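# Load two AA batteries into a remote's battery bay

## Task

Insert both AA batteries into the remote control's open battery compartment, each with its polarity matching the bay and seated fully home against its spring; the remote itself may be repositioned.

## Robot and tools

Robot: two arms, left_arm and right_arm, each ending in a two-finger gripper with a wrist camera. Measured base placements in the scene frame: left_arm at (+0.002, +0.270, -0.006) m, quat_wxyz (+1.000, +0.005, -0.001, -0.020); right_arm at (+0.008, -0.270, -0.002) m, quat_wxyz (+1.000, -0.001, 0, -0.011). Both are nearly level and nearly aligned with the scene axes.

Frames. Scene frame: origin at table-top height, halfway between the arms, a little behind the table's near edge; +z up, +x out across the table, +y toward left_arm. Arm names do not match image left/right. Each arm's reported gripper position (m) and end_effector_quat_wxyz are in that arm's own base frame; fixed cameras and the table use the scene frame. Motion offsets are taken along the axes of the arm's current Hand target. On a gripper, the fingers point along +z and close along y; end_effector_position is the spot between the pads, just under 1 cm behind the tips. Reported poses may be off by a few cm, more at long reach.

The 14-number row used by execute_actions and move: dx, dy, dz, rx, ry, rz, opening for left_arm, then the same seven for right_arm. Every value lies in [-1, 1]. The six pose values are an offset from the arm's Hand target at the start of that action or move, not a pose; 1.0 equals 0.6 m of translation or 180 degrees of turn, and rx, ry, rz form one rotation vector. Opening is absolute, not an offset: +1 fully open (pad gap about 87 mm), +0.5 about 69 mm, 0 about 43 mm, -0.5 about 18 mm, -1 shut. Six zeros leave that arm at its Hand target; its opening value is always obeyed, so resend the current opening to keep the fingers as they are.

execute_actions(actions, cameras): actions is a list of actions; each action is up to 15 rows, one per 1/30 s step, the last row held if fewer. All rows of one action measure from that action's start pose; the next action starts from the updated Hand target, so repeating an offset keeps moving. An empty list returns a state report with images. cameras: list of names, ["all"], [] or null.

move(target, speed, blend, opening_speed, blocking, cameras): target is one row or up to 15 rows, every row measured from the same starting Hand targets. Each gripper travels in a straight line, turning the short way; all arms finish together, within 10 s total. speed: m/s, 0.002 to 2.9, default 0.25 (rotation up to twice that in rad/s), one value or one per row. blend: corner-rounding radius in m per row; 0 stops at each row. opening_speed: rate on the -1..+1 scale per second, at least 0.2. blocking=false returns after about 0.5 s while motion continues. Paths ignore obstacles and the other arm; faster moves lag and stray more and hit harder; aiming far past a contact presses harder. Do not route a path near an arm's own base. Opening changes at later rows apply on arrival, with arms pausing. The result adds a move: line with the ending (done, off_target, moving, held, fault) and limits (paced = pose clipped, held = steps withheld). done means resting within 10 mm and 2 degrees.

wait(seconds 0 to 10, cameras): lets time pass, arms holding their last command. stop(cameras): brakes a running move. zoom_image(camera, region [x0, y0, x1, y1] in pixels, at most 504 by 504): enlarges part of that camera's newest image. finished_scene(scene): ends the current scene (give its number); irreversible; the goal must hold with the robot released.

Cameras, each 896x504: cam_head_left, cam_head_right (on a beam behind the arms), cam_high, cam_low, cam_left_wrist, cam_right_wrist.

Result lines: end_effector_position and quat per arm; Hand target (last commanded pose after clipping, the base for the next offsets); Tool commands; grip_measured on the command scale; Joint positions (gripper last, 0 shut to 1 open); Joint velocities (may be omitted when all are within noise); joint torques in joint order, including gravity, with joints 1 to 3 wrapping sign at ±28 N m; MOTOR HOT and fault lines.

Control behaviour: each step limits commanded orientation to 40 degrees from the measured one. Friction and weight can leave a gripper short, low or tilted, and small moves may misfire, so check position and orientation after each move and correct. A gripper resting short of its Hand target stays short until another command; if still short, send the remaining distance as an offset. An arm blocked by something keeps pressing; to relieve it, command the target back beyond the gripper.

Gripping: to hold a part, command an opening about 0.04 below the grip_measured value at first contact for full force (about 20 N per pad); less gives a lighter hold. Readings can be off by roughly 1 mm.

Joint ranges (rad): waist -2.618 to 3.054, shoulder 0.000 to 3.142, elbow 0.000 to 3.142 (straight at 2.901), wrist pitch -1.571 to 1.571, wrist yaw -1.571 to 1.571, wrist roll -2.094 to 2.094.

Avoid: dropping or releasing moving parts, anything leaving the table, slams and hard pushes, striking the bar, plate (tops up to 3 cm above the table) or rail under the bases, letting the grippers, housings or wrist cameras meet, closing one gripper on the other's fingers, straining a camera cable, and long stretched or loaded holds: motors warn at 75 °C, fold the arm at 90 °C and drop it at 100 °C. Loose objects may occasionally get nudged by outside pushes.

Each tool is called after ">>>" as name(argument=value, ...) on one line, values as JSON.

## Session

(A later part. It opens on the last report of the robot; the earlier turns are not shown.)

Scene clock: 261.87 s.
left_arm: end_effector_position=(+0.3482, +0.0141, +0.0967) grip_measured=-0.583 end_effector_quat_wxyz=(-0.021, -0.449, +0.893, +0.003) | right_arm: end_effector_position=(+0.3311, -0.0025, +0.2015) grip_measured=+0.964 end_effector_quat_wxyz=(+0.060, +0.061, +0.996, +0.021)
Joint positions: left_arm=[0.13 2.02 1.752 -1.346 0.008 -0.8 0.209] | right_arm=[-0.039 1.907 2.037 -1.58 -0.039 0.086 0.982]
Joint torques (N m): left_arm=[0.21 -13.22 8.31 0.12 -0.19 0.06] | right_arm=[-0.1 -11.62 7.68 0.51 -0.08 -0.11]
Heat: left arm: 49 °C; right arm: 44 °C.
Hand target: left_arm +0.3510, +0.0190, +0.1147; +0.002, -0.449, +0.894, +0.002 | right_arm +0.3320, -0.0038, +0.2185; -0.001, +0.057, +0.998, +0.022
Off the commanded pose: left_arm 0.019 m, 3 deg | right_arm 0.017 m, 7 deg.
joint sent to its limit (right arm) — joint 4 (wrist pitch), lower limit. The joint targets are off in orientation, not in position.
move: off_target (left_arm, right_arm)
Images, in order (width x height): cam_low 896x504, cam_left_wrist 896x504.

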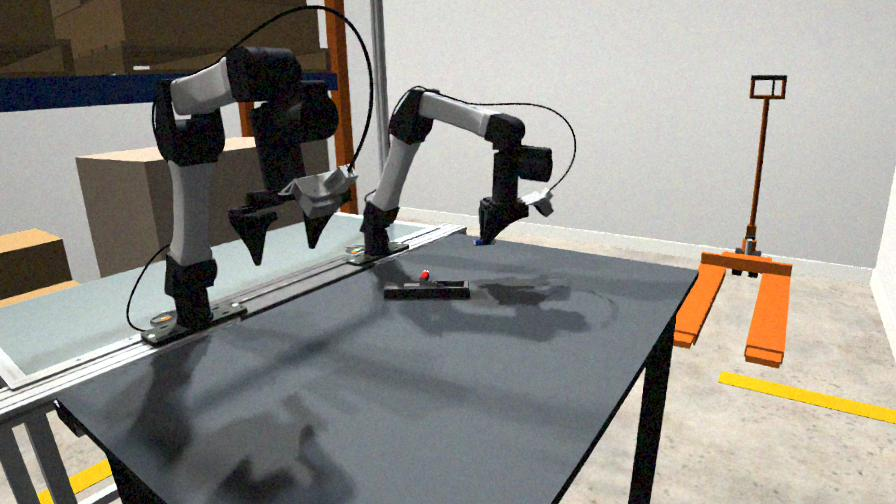

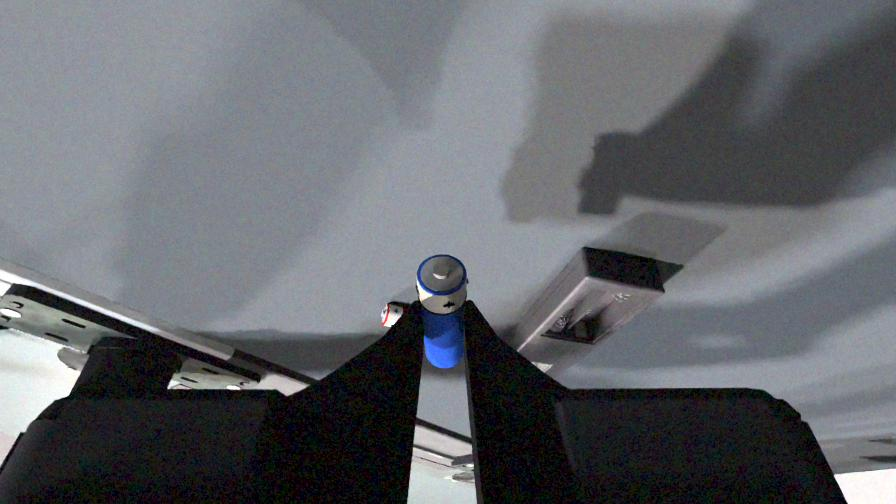

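>>> move(target=[0.185,-0.1445,-0.025,0,0,0.139,-0.64,0,0,0,0,0,0,1], cameras=["cam_left_wrist","cam_low","cam_head_left"])

>>> zoom_image(camera="cam_left_wrist", region=[300, 50, 620, 380])

Scene clock: 276.03 s.
left_arm: end_effector_position=(+0.3510, -0.1251, +0.1259) grip_measured=-0.583 end_effector_quat_wxyz=(-0.002, -0.246, +0.969, -0.002) | right_arm: end_effector_position=(+0.3311, -0.0025, +0.2015) grip_measured=+0.964 end_effector_quat_wxyz=(+0.060, +0.061, +0.996, +0.021)
Joint positions: left_arm=[-0.263 2.094 1.984 -1.463 0.005 -0.759 0.209] | right_arm=[-0.039 1.907 2.037 -1.58 -0.039 0.086 0.982]
Joint torques (N m): left_arm=[0.13 -9.88 8.43 0.23 -0.17 0.08] | right_arm=[-0.16 -11.54 7.6 0.53 -0.13 -0.14]
Heat: left arm: 50 °C; right arm: 44 °C.
Hand target: left_arm +0.3540, -0.1220, +0.1288; +0.001, -0.244, +0.970, +0.003 | right_arm +0.3320, -0.0038, +0.2185; -0.001, +0.057, +0.998, +0.022
Off the commanded pose: left_arm 0.005 m, 1 deg | right_arm 0.017 m, 7 deg.
joint sent to its limit (right arm) — joint 4 (wrist pitch), lower limit. The joint targets are off in orientation, not in position.
move: off_target (right_arm)
Images, in order (width x height): cam_head_left 896x504, cam_low 896x504, cam_left_wrist 896x504.

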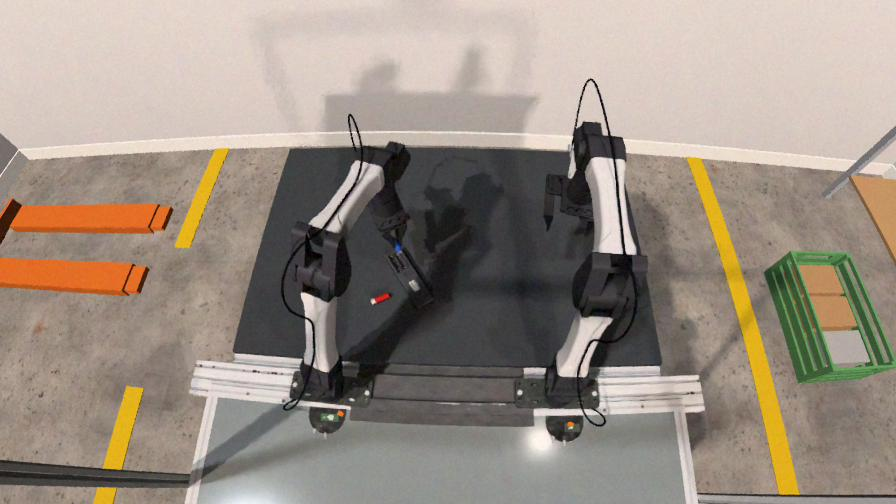

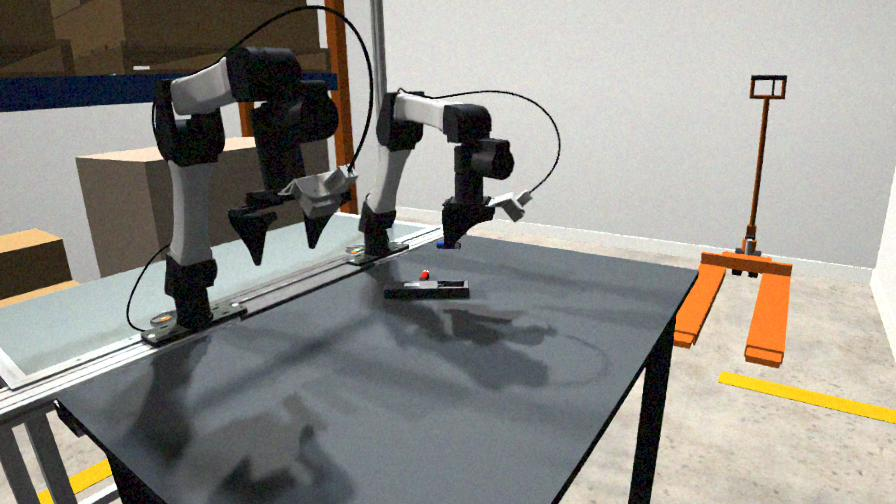

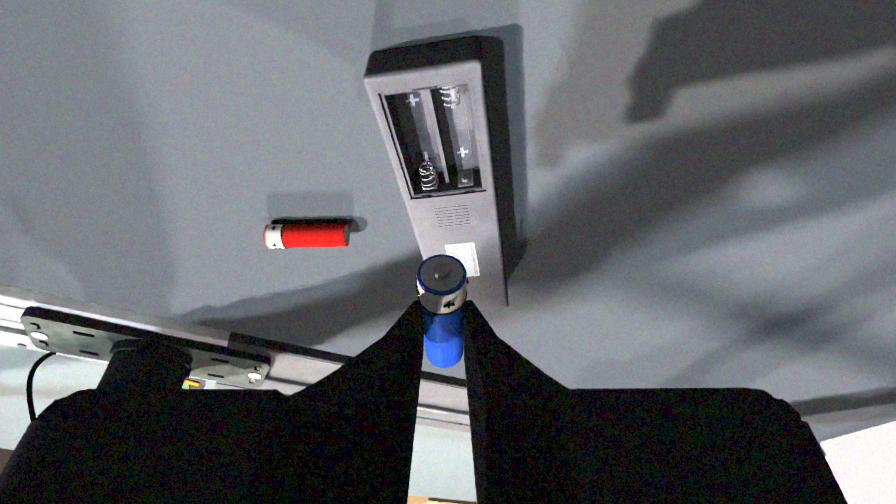

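Scaled by 1.527 from the camera's 896x504 image, which has a finer 1280x720 frame.

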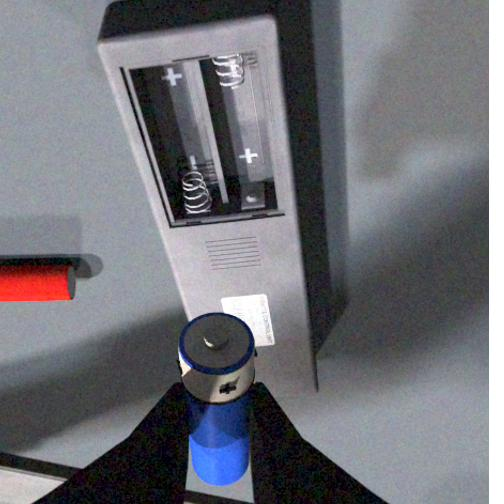

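>>> move(target=[-0.005,0.021,0.083,-0.0088,-0.111,-0.05,-0.64,0,0,0,0,0,0,1], cameras=["cam_left_wrist","cam_low","cam_high"])

>>> zoom_image(camera="cam_left_wrist", region=[300, 150, 620, 450])

>>> zoom_image(camera="cam_low", region=[370, 190, 530, 310])

>>> zoom_image(camera="cam_high", region=[440, 120, 600, 240])

Scene clock: 357.03 s.
left_arm: end_effector_position=(+0.3462, -0.1088, +0.0666) grip_measured=-0.583 end_effector_quat_wxyz=(+0.140, -0.311, +0.938, +0.068) | right_arm: end_effector_position=(+0.3311, -0.0025, +0.2015) grip_measured=+0.964 end_effector_quat_wxyz=(+0.060, +0.061, +0.996, +0.021)
Joint positions: left_arm=[-0.347 1.889 1.472 -1.014 -0.28 -0.967 0.209] | right_arm=[-0.039 1.907 2.037 -1.58 -0.039 0.086 0.982]
Joint torques (N m): left_arm=[-0.69 -13.03 5.04 0.74 -0.4 -0.06] | right_arm=[-0.03 -11.58 7.61 0.46 -0.09 -0.1]
Heat: left arm: 47 °C; right arm: 46 °C.
Hand target: left_arm +0.3509, -0.1092, +0.0791; +0.166, -0.315, +0.933, +0.058 | right_arm +0.3320, -0.0038, +0.2185; -0.001, +0.057, +0.998, +0.022
Off the commanded pose: left_arm 0.013 m, 3 deg | right_arm 0.017 m, 7 deg.
joint sent to its limit (right arm) — joint 4 (wrist pitch), lower limit. The joint targets are off in orientation, not in position.
move: off_target (left_arm, right_arm)
Images, in order (width x height): cam_high 896x504, cam_low 896x504, cam_left_wrist 896x504.

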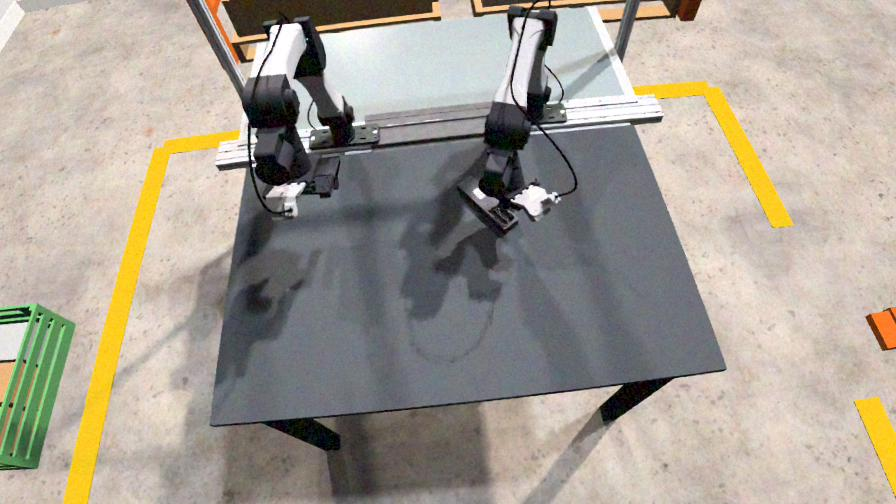

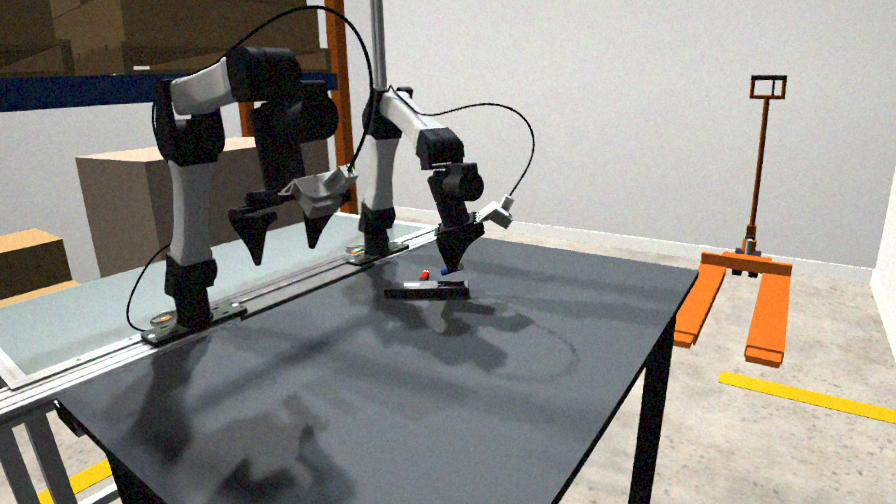

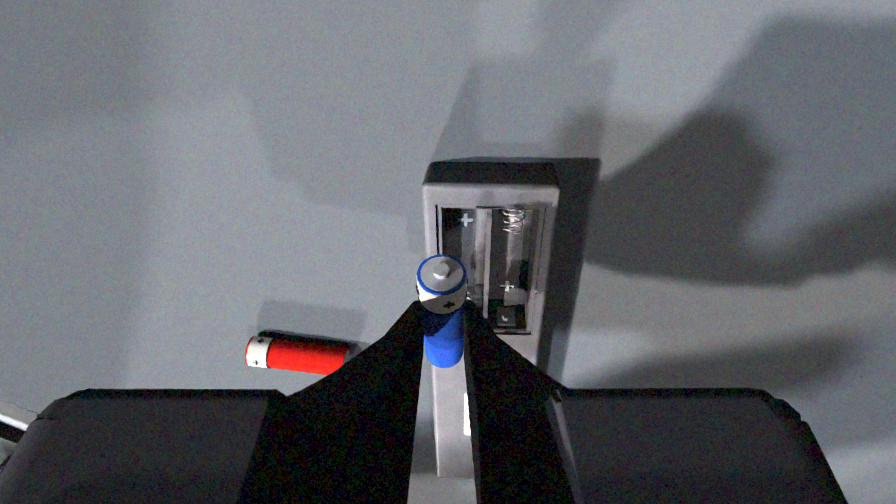

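Scaled by 1.575 from the camera's 896x504 image, which has a finer 1280x720 frame.

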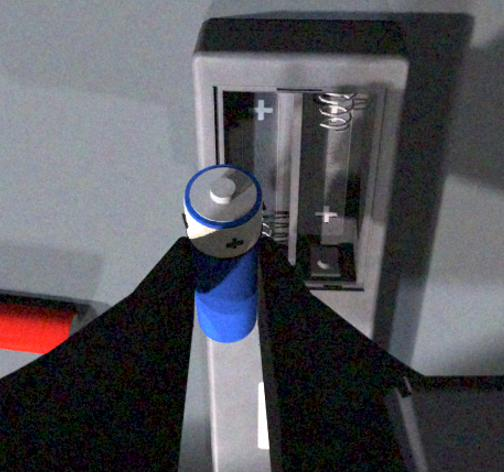

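Scaled by 3.150 from the camera's 896x504 image, which has a finer 1280x720 frame.

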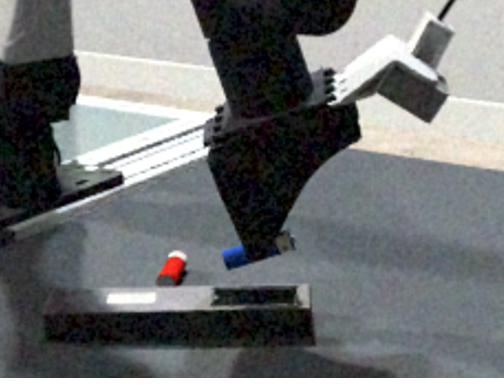

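Scaled by 3.150 from the camera's 896x504 image, which has a finer 1280x720 frame.

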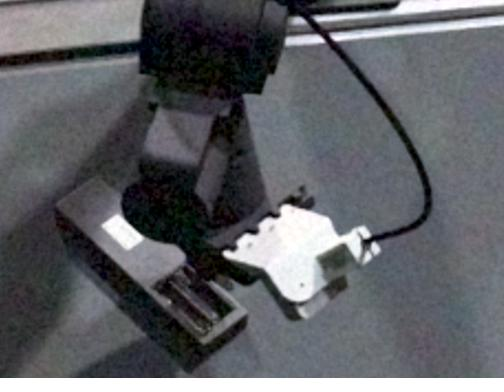

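>>> move(target=[0.0022,-0.0145,0.0258,-0.0038,-0.014,-0.0104,-0.64,0,0,0,0,0,0,1], speed=0.1, cameras=["cam_left_wrist","cam_low","cam_high"])

>>> zoom_image(camera="cam_left_wrist", region=[300, 180, 620, 430])

>>> zoom_image(camera="cam_low", region=[370, 190, 530, 310])

Scene clock: 406.27 s.
left_arm: end_effector_position=(+0.3559, -0.1139, +0.0624) grip_measured=-0.583 end_effector_quat_wxyz=(+0.171, -0.326, +0.927, +0.068) | right_arm: end_effector_position=(+0.3311, -0.0025, +0.2015) grip_measured=+0.964 end_effector_quat_wxyz=(+0.060, +0.061, +0.996, +0.021)
Joint positions: left_arm=[-0.371 1.889 1.448 -0.951 -0.327 -1.018 0.209] | right_arm=[-0.039 1.907 2.037 -1.58 -0.039 0.086 0.982]
Joint torques (N m): left_arm=[-0.59 -10.21 5.05 0.82 -0.42 -0.04] | right_arm=[-0.09 -11.51 7.69 0.48 -0.08 -0.12]
Heat: left arm: 59 °C; right arm: 47 °C.
Hand target: left_arm +0.3594, -0.1135, +0.0641; +0.186, -0.330, +0.923, +0.068 | right_arm +0.3320, -0.0038, +0.2185; -0.001, +0.057, +0.998, +0.022
Off the commanded pose: left_arm 0.004 m, 2 deg | right_arm 0.017 m, 7 deg.
joint sent to its limit (right arm) — joint 4 (wrist pitch), lower limit. The joint targets are off in orientation, not in position.
move: off_target (right_arm)
Images, in order (width x height): cam_high 896x504, cam_low 896x504, cam_left_wrist 896x504.

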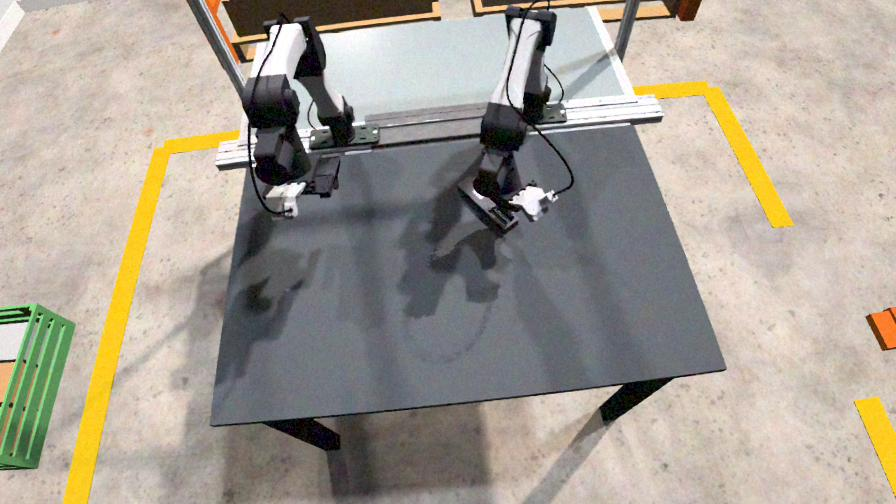

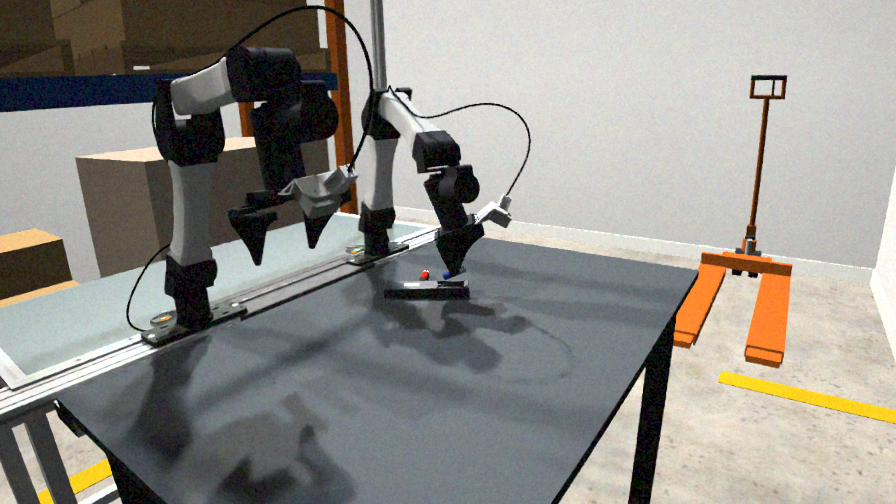

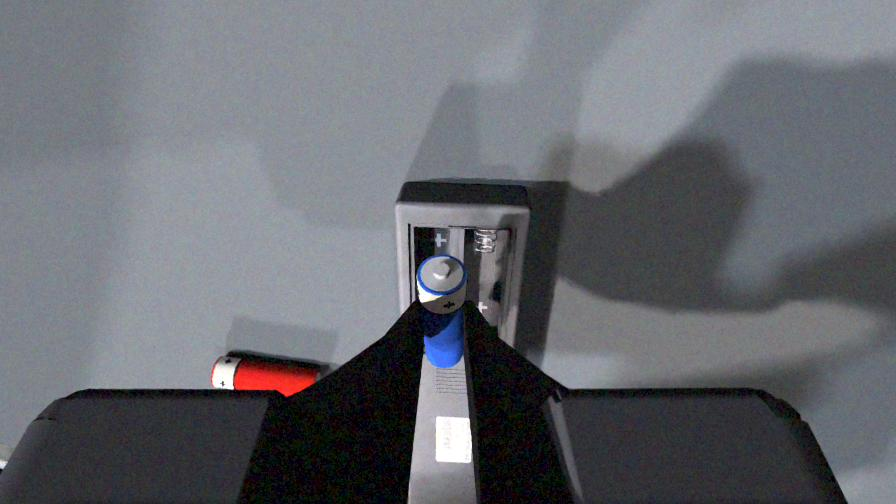

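Scaled by 1.575 from the camera's 896x504 image, which has a finer 1280x720 frame.

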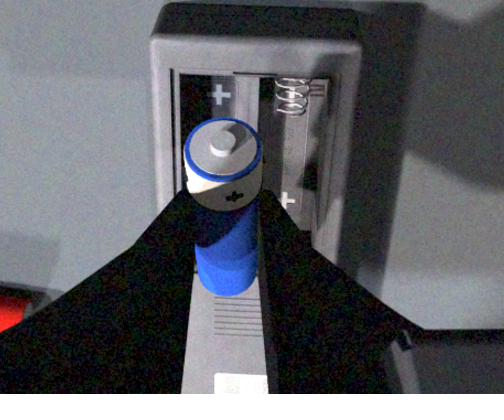

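Scaled by 3.150 from the camera's 896x504 image, which has a finer 1280x720 frame.

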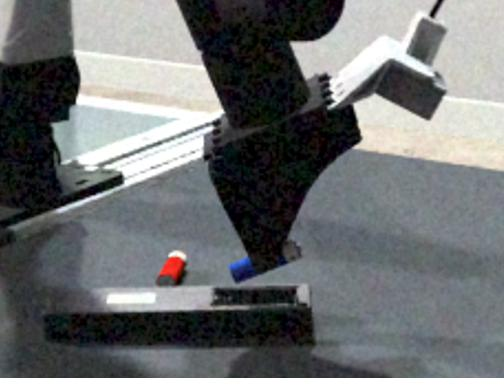

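>>> move(target=[0.0117,0.0037,0.0277,0,0,0,-0.64,0,0,0,0,0,0,1], speed=0.06, cameras=["cam_left_wrist","cam_low"])

>>> zoom_image(camera="cam_left_wrist", region=[300, 180, 620, 430])

>>> zoom_image(camera="cam_low", region=[370, 190, 530, 310])

Scene clock: 443.10 s.
left_arm: end_effector_position=(+0.3546, -0.1134, +0.0472) grip_measured=-0.583 end_effector_quat_wxyz=(+0.175, -0.327, +0.926, +0.066) | right_arm: end_effector_position=(+0.3311, -0.0025, +0.2015) grip_measured=+0.964 end_effector_quat_wxyz=(+0.060, +0.061, +0.996, +0.021)
Joint positions: left_arm=[-0.371 1.889 1.385 -0.88 -0.328 -1.019 0.209] | right_arm=[-0.039 1.907 2.037 -1.58 -0.039 0.086 0.982]
Joint torques (N m): left_arm=[-0.36 -9.43 5.04 0.86 -0.41 -0.05] | right_arm=[-0.02 -11.63 7.68 0.5 -0.11 -0.12]
Heat: left arm: 56 °C; right arm: 47 °C.
Hand target: left_arm +0.3580, -0.1118, +0.0461; +0.186, -0.330, +0.923, +0.068 | right_arm +0.3320, -0.0038, +0.2185; -0.001, +0.057, +0.998, +0.022
Off the commanded pose: left_arm 0.004 m, 1 deg | right_arm 0.017 m, 7 deg.
joint sent to its limit (right arm) — joint 4 (wrist pitch), lower limit. The joint targets are off in orientation, not in position.
move: off_target (right_arm)
Images, in order (width x height): cam_low 896x504, cam_left_wrist 896x504.

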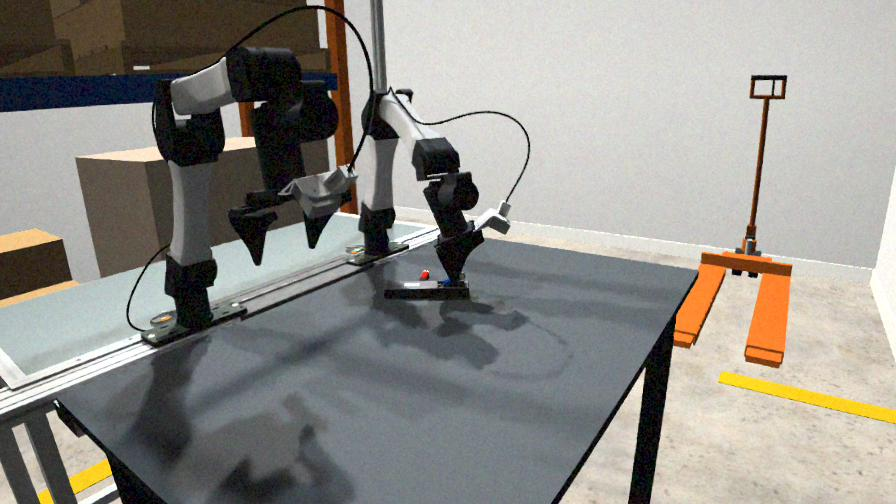

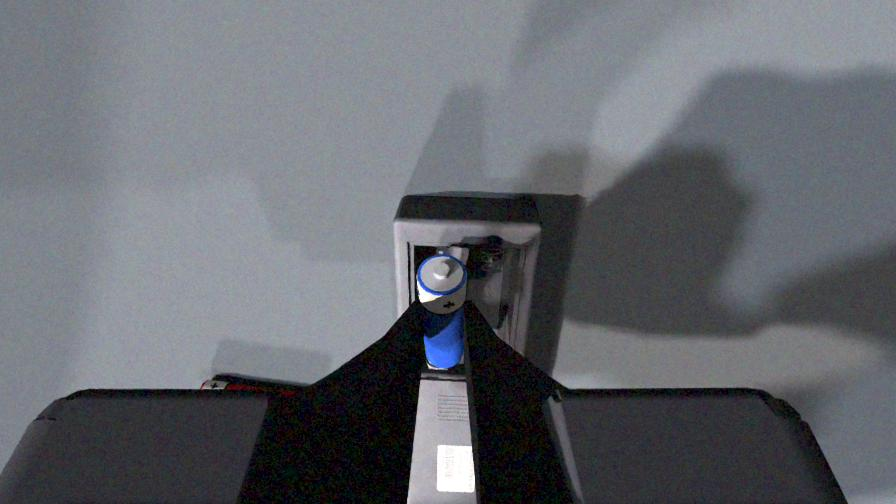

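Scaled by 1.575 from the camera's 896x504 image, which has a finer 1280x720 frame.

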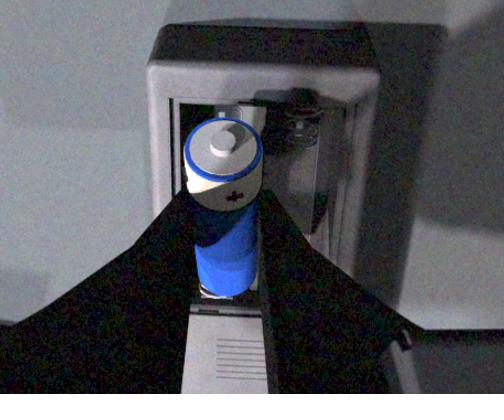

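Scaled by 3.150 from the camera's 896x504 image, which has a finer 1280x720 frame.

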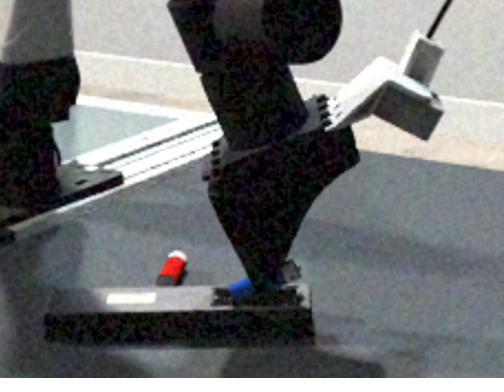

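>>> move(target=[[0.0052,0.001,0.0123,0,0,0,-0.64,0,0,0,0,0,0,1],[0.0175,0.001,0.0072,0,0,0,-0.64,0,0,0,0,0,0,1]], speed=0.04, cameras=["cam_left_wrist","cam_low"])

>>> zoom_image(camera="cam_left_wrist", region=[300, 180, 620, 430])

>>> zoom_image(camera="cam_low", region=[370, 190, 530, 310])

Scene clock: 471.13 s.
left_arm: end_effector_position=(+0.3528, -0.1138, +0.0426) grip_measured=-0.583 end_effector_quat_wxyz=(+0.183, -0.326, +0.925, +0.073) | right_arm: end_effector_position=(+0.3311, -0.0025, +0.2015) grip_measured=+0.964 end_effector_quat_wxyz=(+0.060, +0.061, +0.996, +0.021)
Joint positions: left_arm=[-0.385 1.887 1.361 -0.857 -0.351 -1.028 0.209] | right_arm=[-0.039 1.907 2.037 -1.58 -0.039 0.086 0.982]
Joint torques (N m): left_arm=[-0.83 -9.61 3.59 0.89 -0.25 -0.12] | right_arm=[-0.01 -11.47 7.54 0.48 -0.11 -0.12]
Heat: left arm: 54 °C; right arm: 48 °C.
Hand target: left_arm +0.3513, -0.1164, +0.0381; +0.186, -0.330, +0.923, +0.068 | right_arm +0.3320, -0.0038, +0.2185; -0.001, +0.057, +0.998, +0.022
Off the commanded pose: left_arm 0.005 m, 1 deg | right_arm 0.017 m, 7 deg.
joint sent to its limit (right arm) — joint 4 (wrist pitch), lower limit. The joint targets are off in orientation, not in position.
move: off_target (right_arm)
Images, in order (width x height): cam_low 896x504, cam_left_wrist 896x504.

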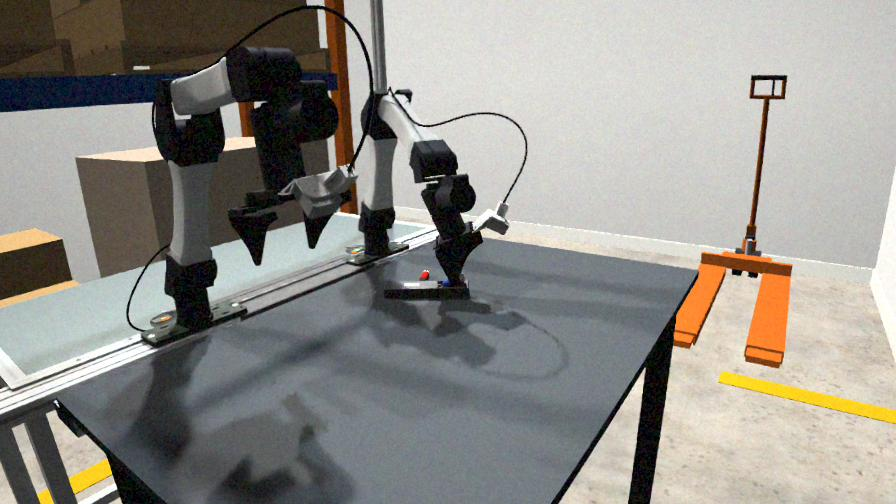

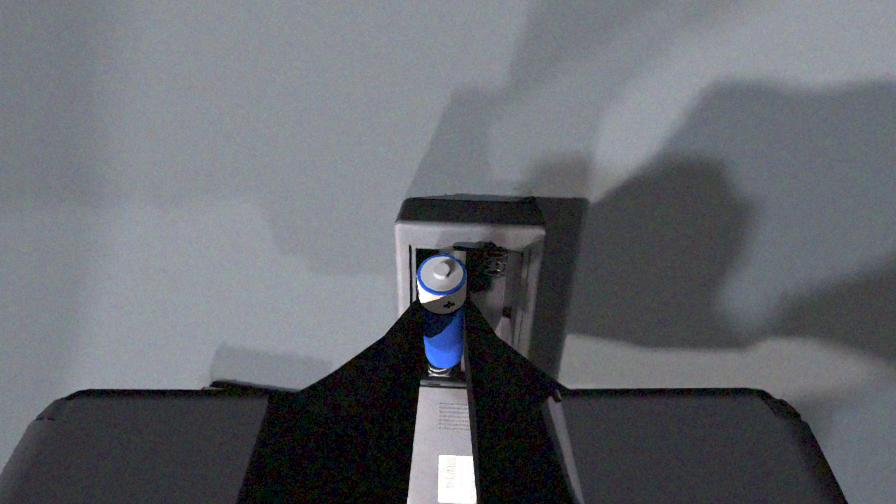

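Scaled by 1.575 from the camera's 896x504 image, which has a finer 1280x720 frame.

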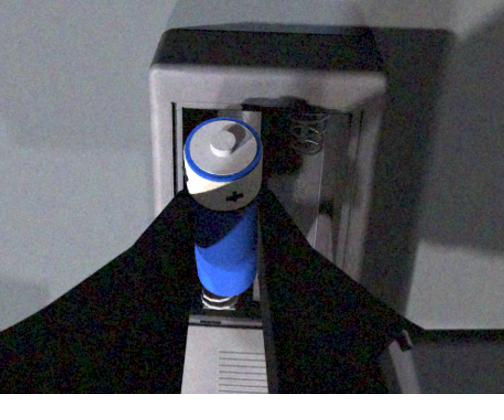

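Scaled by 3.150 from the camera's 896x504 image, which has a finer 1280x720 frame.

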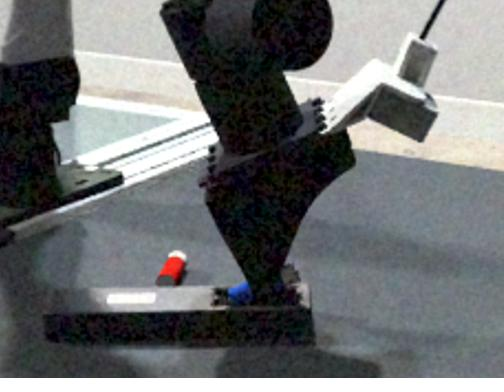

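>>> move(target=[0.0123,0.001,-0.0052,0,0,0,-0.64,0,0,0,0,0,0,1], speed=0.04, cameras=["cam_left_wrist","cam_low"])

>>> zoom_image(camera="cam_left_wrist", region=[300, 180, 620, 430])

>>> zoom_image(camera="cam_low", region=[370, 190, 530, 310])

Scene clock: 482.07 s.
left_arm: end_effector_position=(+0.3514, -0.1164, +0.0427) grip_measured=-0.583 end_effector_quat_wxyz=(+0.193, -0.328, +0.922, +0.073) | right_arm: end_effector_position=(+0.3311, -0.0025, +0.2015) grip_measured=+0.964 end_effector_quat_wxyz=(+0.060, +0.061, +0.996, +0.021)
Joint positions: left_arm=[-0.4 1.876 1.343 -0.843 -0.369 -1.047 0.209] | right_arm=[-0.039 1.907 2.037 -1.58 -0.039 0.086 0.982]
Joint torques (N m): left_arm=[-1.11 -9.73 3.54 0.74 -0.11 -0.17] | right_arm=[-0.16 -11.66 7.66 0.5 -0.06 -0.14]
Heat: left arm: 53 °C; right arm: 48 °C.
Hand target: left_arm +0.3447, -0.1210, +0.0381; +0.186, -0.330, +0.923, +0.068 | right_arm +0.3320, -0.0038, +0.2185; -0.001, +0.057, +0.998, +0.022
Off the commanded pose: left_arm 0.009 m, 1 deg | right_arm 0.017 m, 7 deg.
joint sent to its limit (right arm) — joint 4 (wrist pitch), lower limit. The joint targets are off in orientation, not in position.
move: off_target (right_arm)
Images, in order (width x height): cam_low 896x504, cam_left_wrist 896x504.

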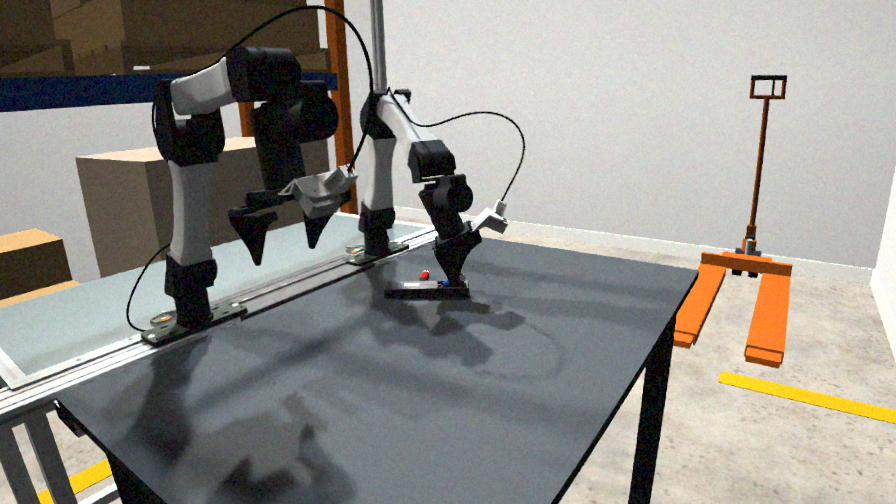

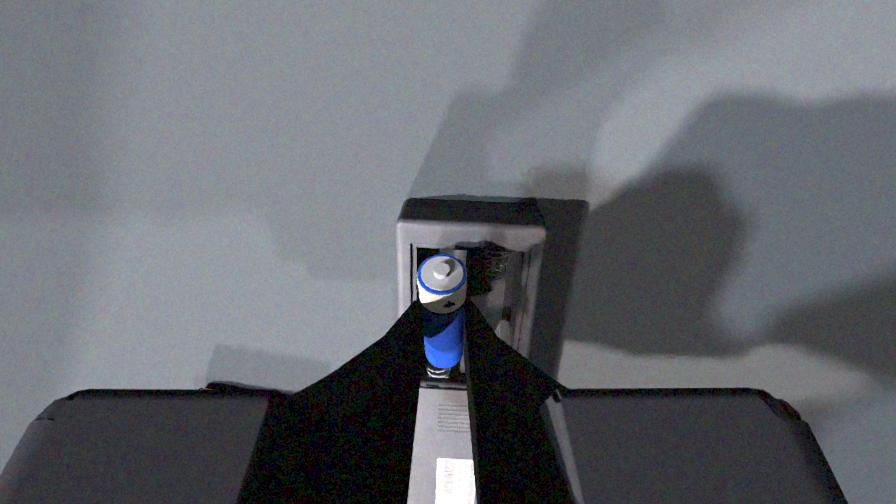

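Scaled by 1.575 from the camera's 896x504 image, which has a finer 1280x720 frame.

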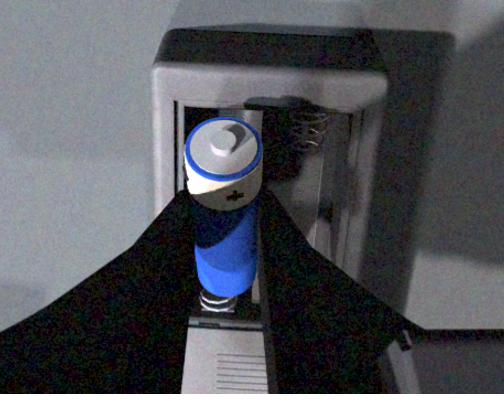

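Scaled by 3.150 from the camera's 896x504 image, which has a finer 1280x720 frame.

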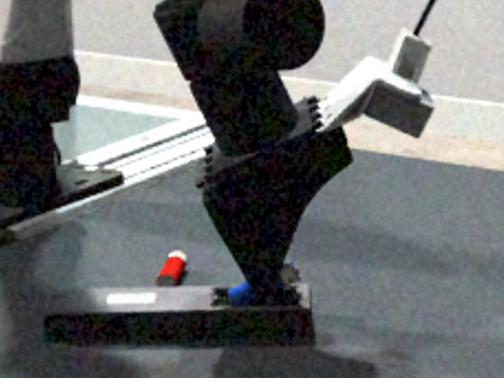

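>>> move(target=[0.0097,0.001,-0.0114,0,0,0,-0.64,0,0,0,0,0,0,1], speed=0.04, cameras=["cam_left_wrist","cam_low"])

>>> zoom_image(camera="cam_left_wrist", region=[300, 180, 620, 430])

>>> zoom_image(camera="cam_low", region=[370, 190, 530, 310])

Scene clock: 497.50 s.
left_arm: end_effector_position=(+0.3480, -0.1208, +0.0431) grip_measured=-0.583 end_effector_quat_wxyz=(+0.196, -0.329, +0.921, +0.074) | right_arm: end_effector_position=(+0.3311, -0.0025, +0.2015) grip_measured=+0.964 end_effector_quat_wxyz=(+0.060, +0.061, +0.996, +0.021)
Joint positions: left_arm=[-0.418 1.868 1.334 -0.843 -0.378 -1.068 0.209] | right_arm=[-0.039 1.907 2.037 -1.58 -0.039 0.086 0.982]
Joint torques (N m): left_arm=[-1.21 -10.47 3.89 0.56 -0.08 -0.13] | right_arm=[-0.03 -11.63 7.65 0.48 -0.13 -0.1]
Heat: left arm: 52 °C; right arm: 48 °C.
Hand target: left_arm +0.3382, -0.1256, +0.0421; +0.186, -0.330, +0.923, +0.068 | right_arm +0.3320, -0.0038, +0.2185; -0.001, +0.057, +0.998, +0.022
Off the commanded pose: left_arm 0.011 m, 1 deg | right_arm 0.017 m, 7 deg.
joint sent to its limit (right arm) — joint 4 (wrist pitch), lower limit. The joint targets are off in orientation, not in position.
move: off_target (left_arm, right_arm)
Images, in order (width x height): cam_low 896x504, cam_left_wrist 896x504.

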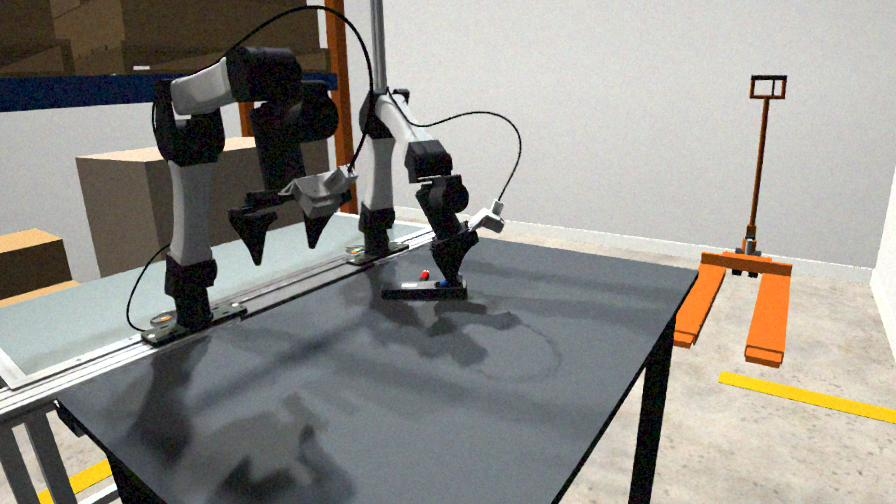

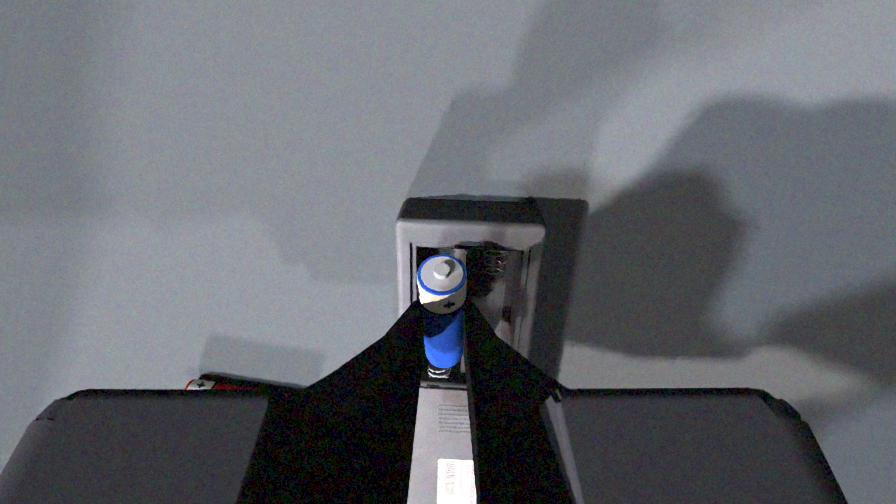

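Scaled by 1.575 from the camera's 896x504 image, which has a finer 1280x720 frame.

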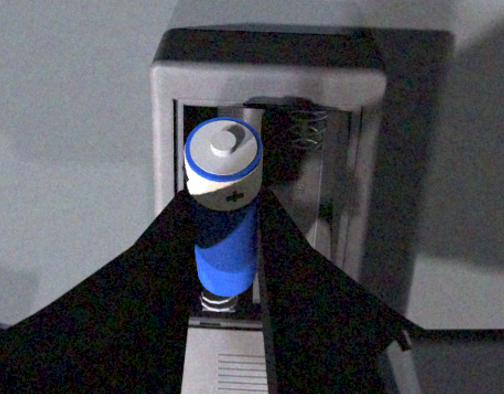

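Scaled by 3.150 from the camera's 896x504 image, which has a finer 1280x720 frame.

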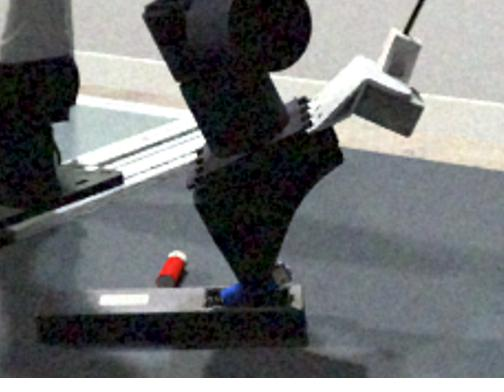

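>>> move(target=[-0.017,-0.004,0.005,0,0,0,-0.64,0.3235,0.4363,0.1848,-0.1023,-0.2867,-0.2275,1], speed=0.25, cameras=["all"])

Scene clock: 552.67 s.
left_arm: end_effector_position=(+0.3486, -0.1187, +0.0431) grip_measured=-0.583 end_effector_quat_wxyz=(+0.196, -0.330, +0.920, +0.075) | right_arm: end_effector_position=(+0.1689, +0.2821, +0.1236) grip_measured=+0.964 end_effector_quat_wxyz=(+0.435, -0.278, +0.843, +0.147)
Joint positions: left_arm=[-0.413 1.868 1.334 -0.843 -0.378 -1.064 0.209] | right_arm=[1.233 1.18 0.738 -0.263 0.471 0.375 0.982]
Joint torques (N m): left_arm=[0.29 -8.69 6.78 0.56 -0.03 0.06] | right_arm=[1.02 -2.95 5.19 1.8 0.31 -0.03]
Heat: left arm: 53 °C; right arm: 49 °C.
Hand target: left_arm +0.3479, -0.1207, +0.0433; +0.186, -0.330, +0.923, +0.068 | right_arm +0.1693, +0.2831, +0.1198; +0.439, -0.279, +0.842, +0.145
Off the commanded pose: left_arm 0.002 m, 1 deg | right_arm 0.004 m, 0 deg.
move: done

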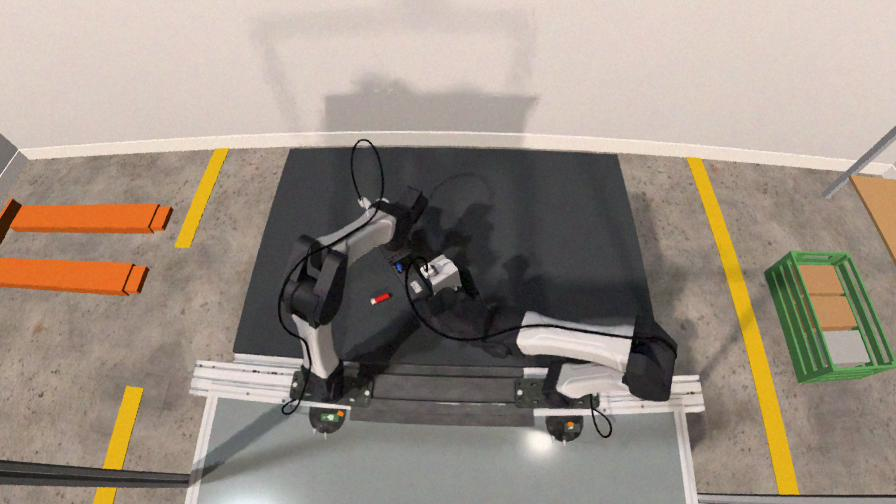

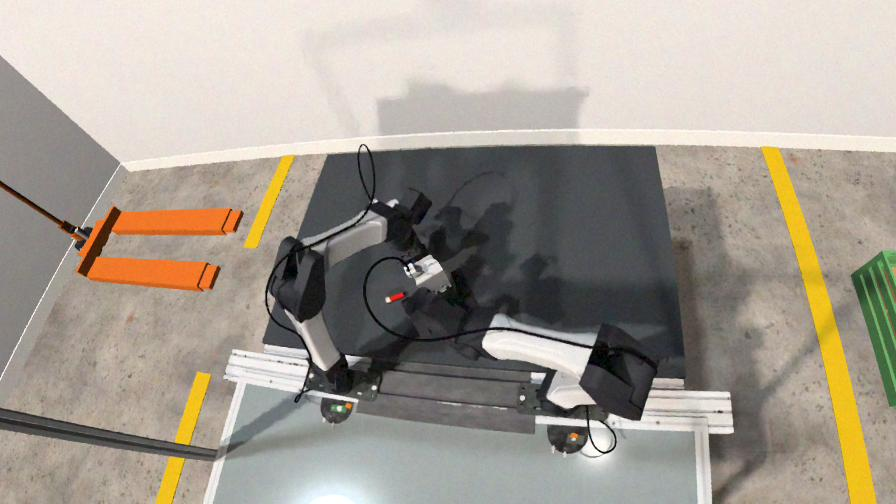

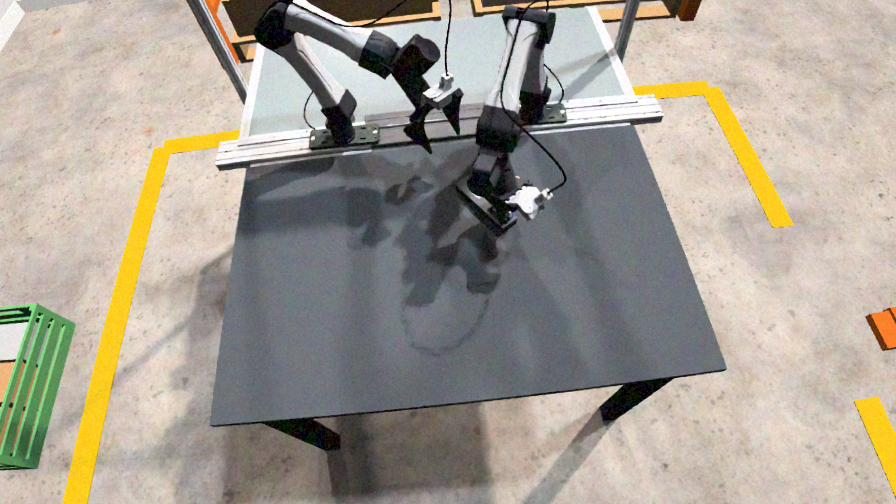

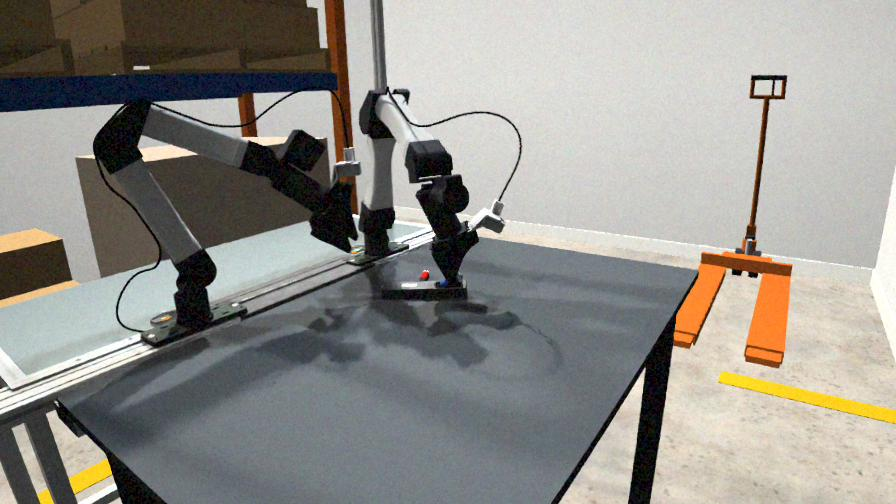

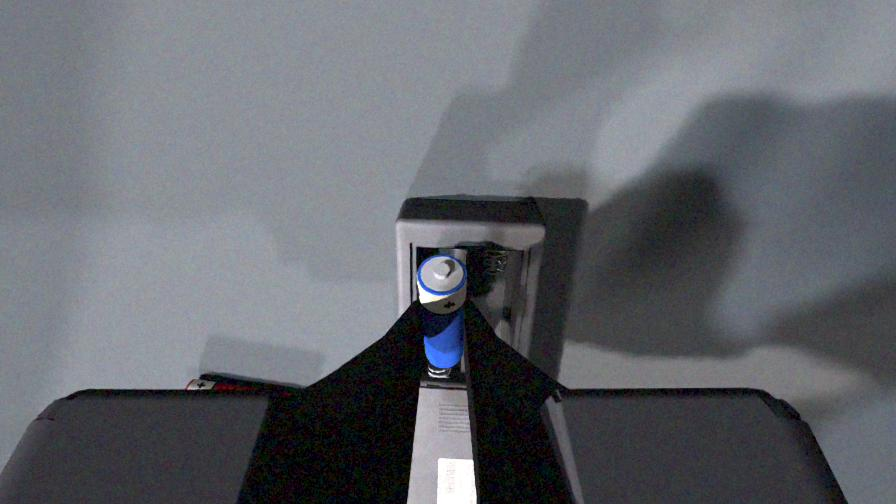

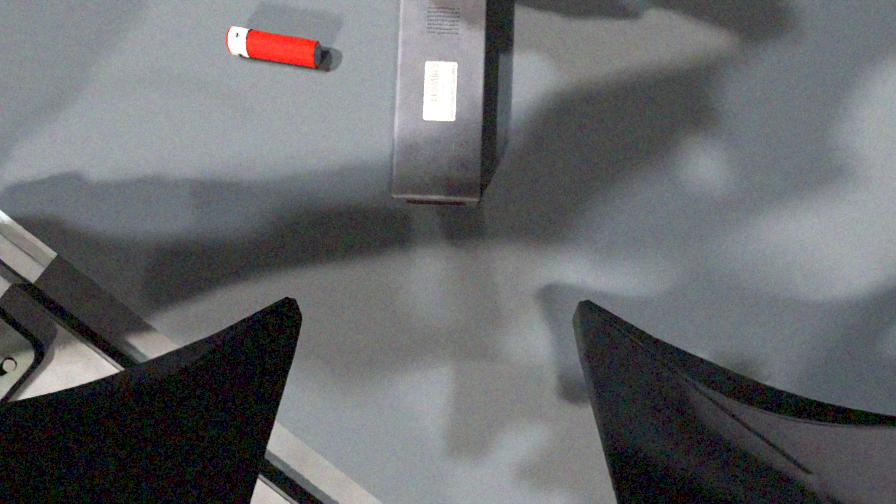

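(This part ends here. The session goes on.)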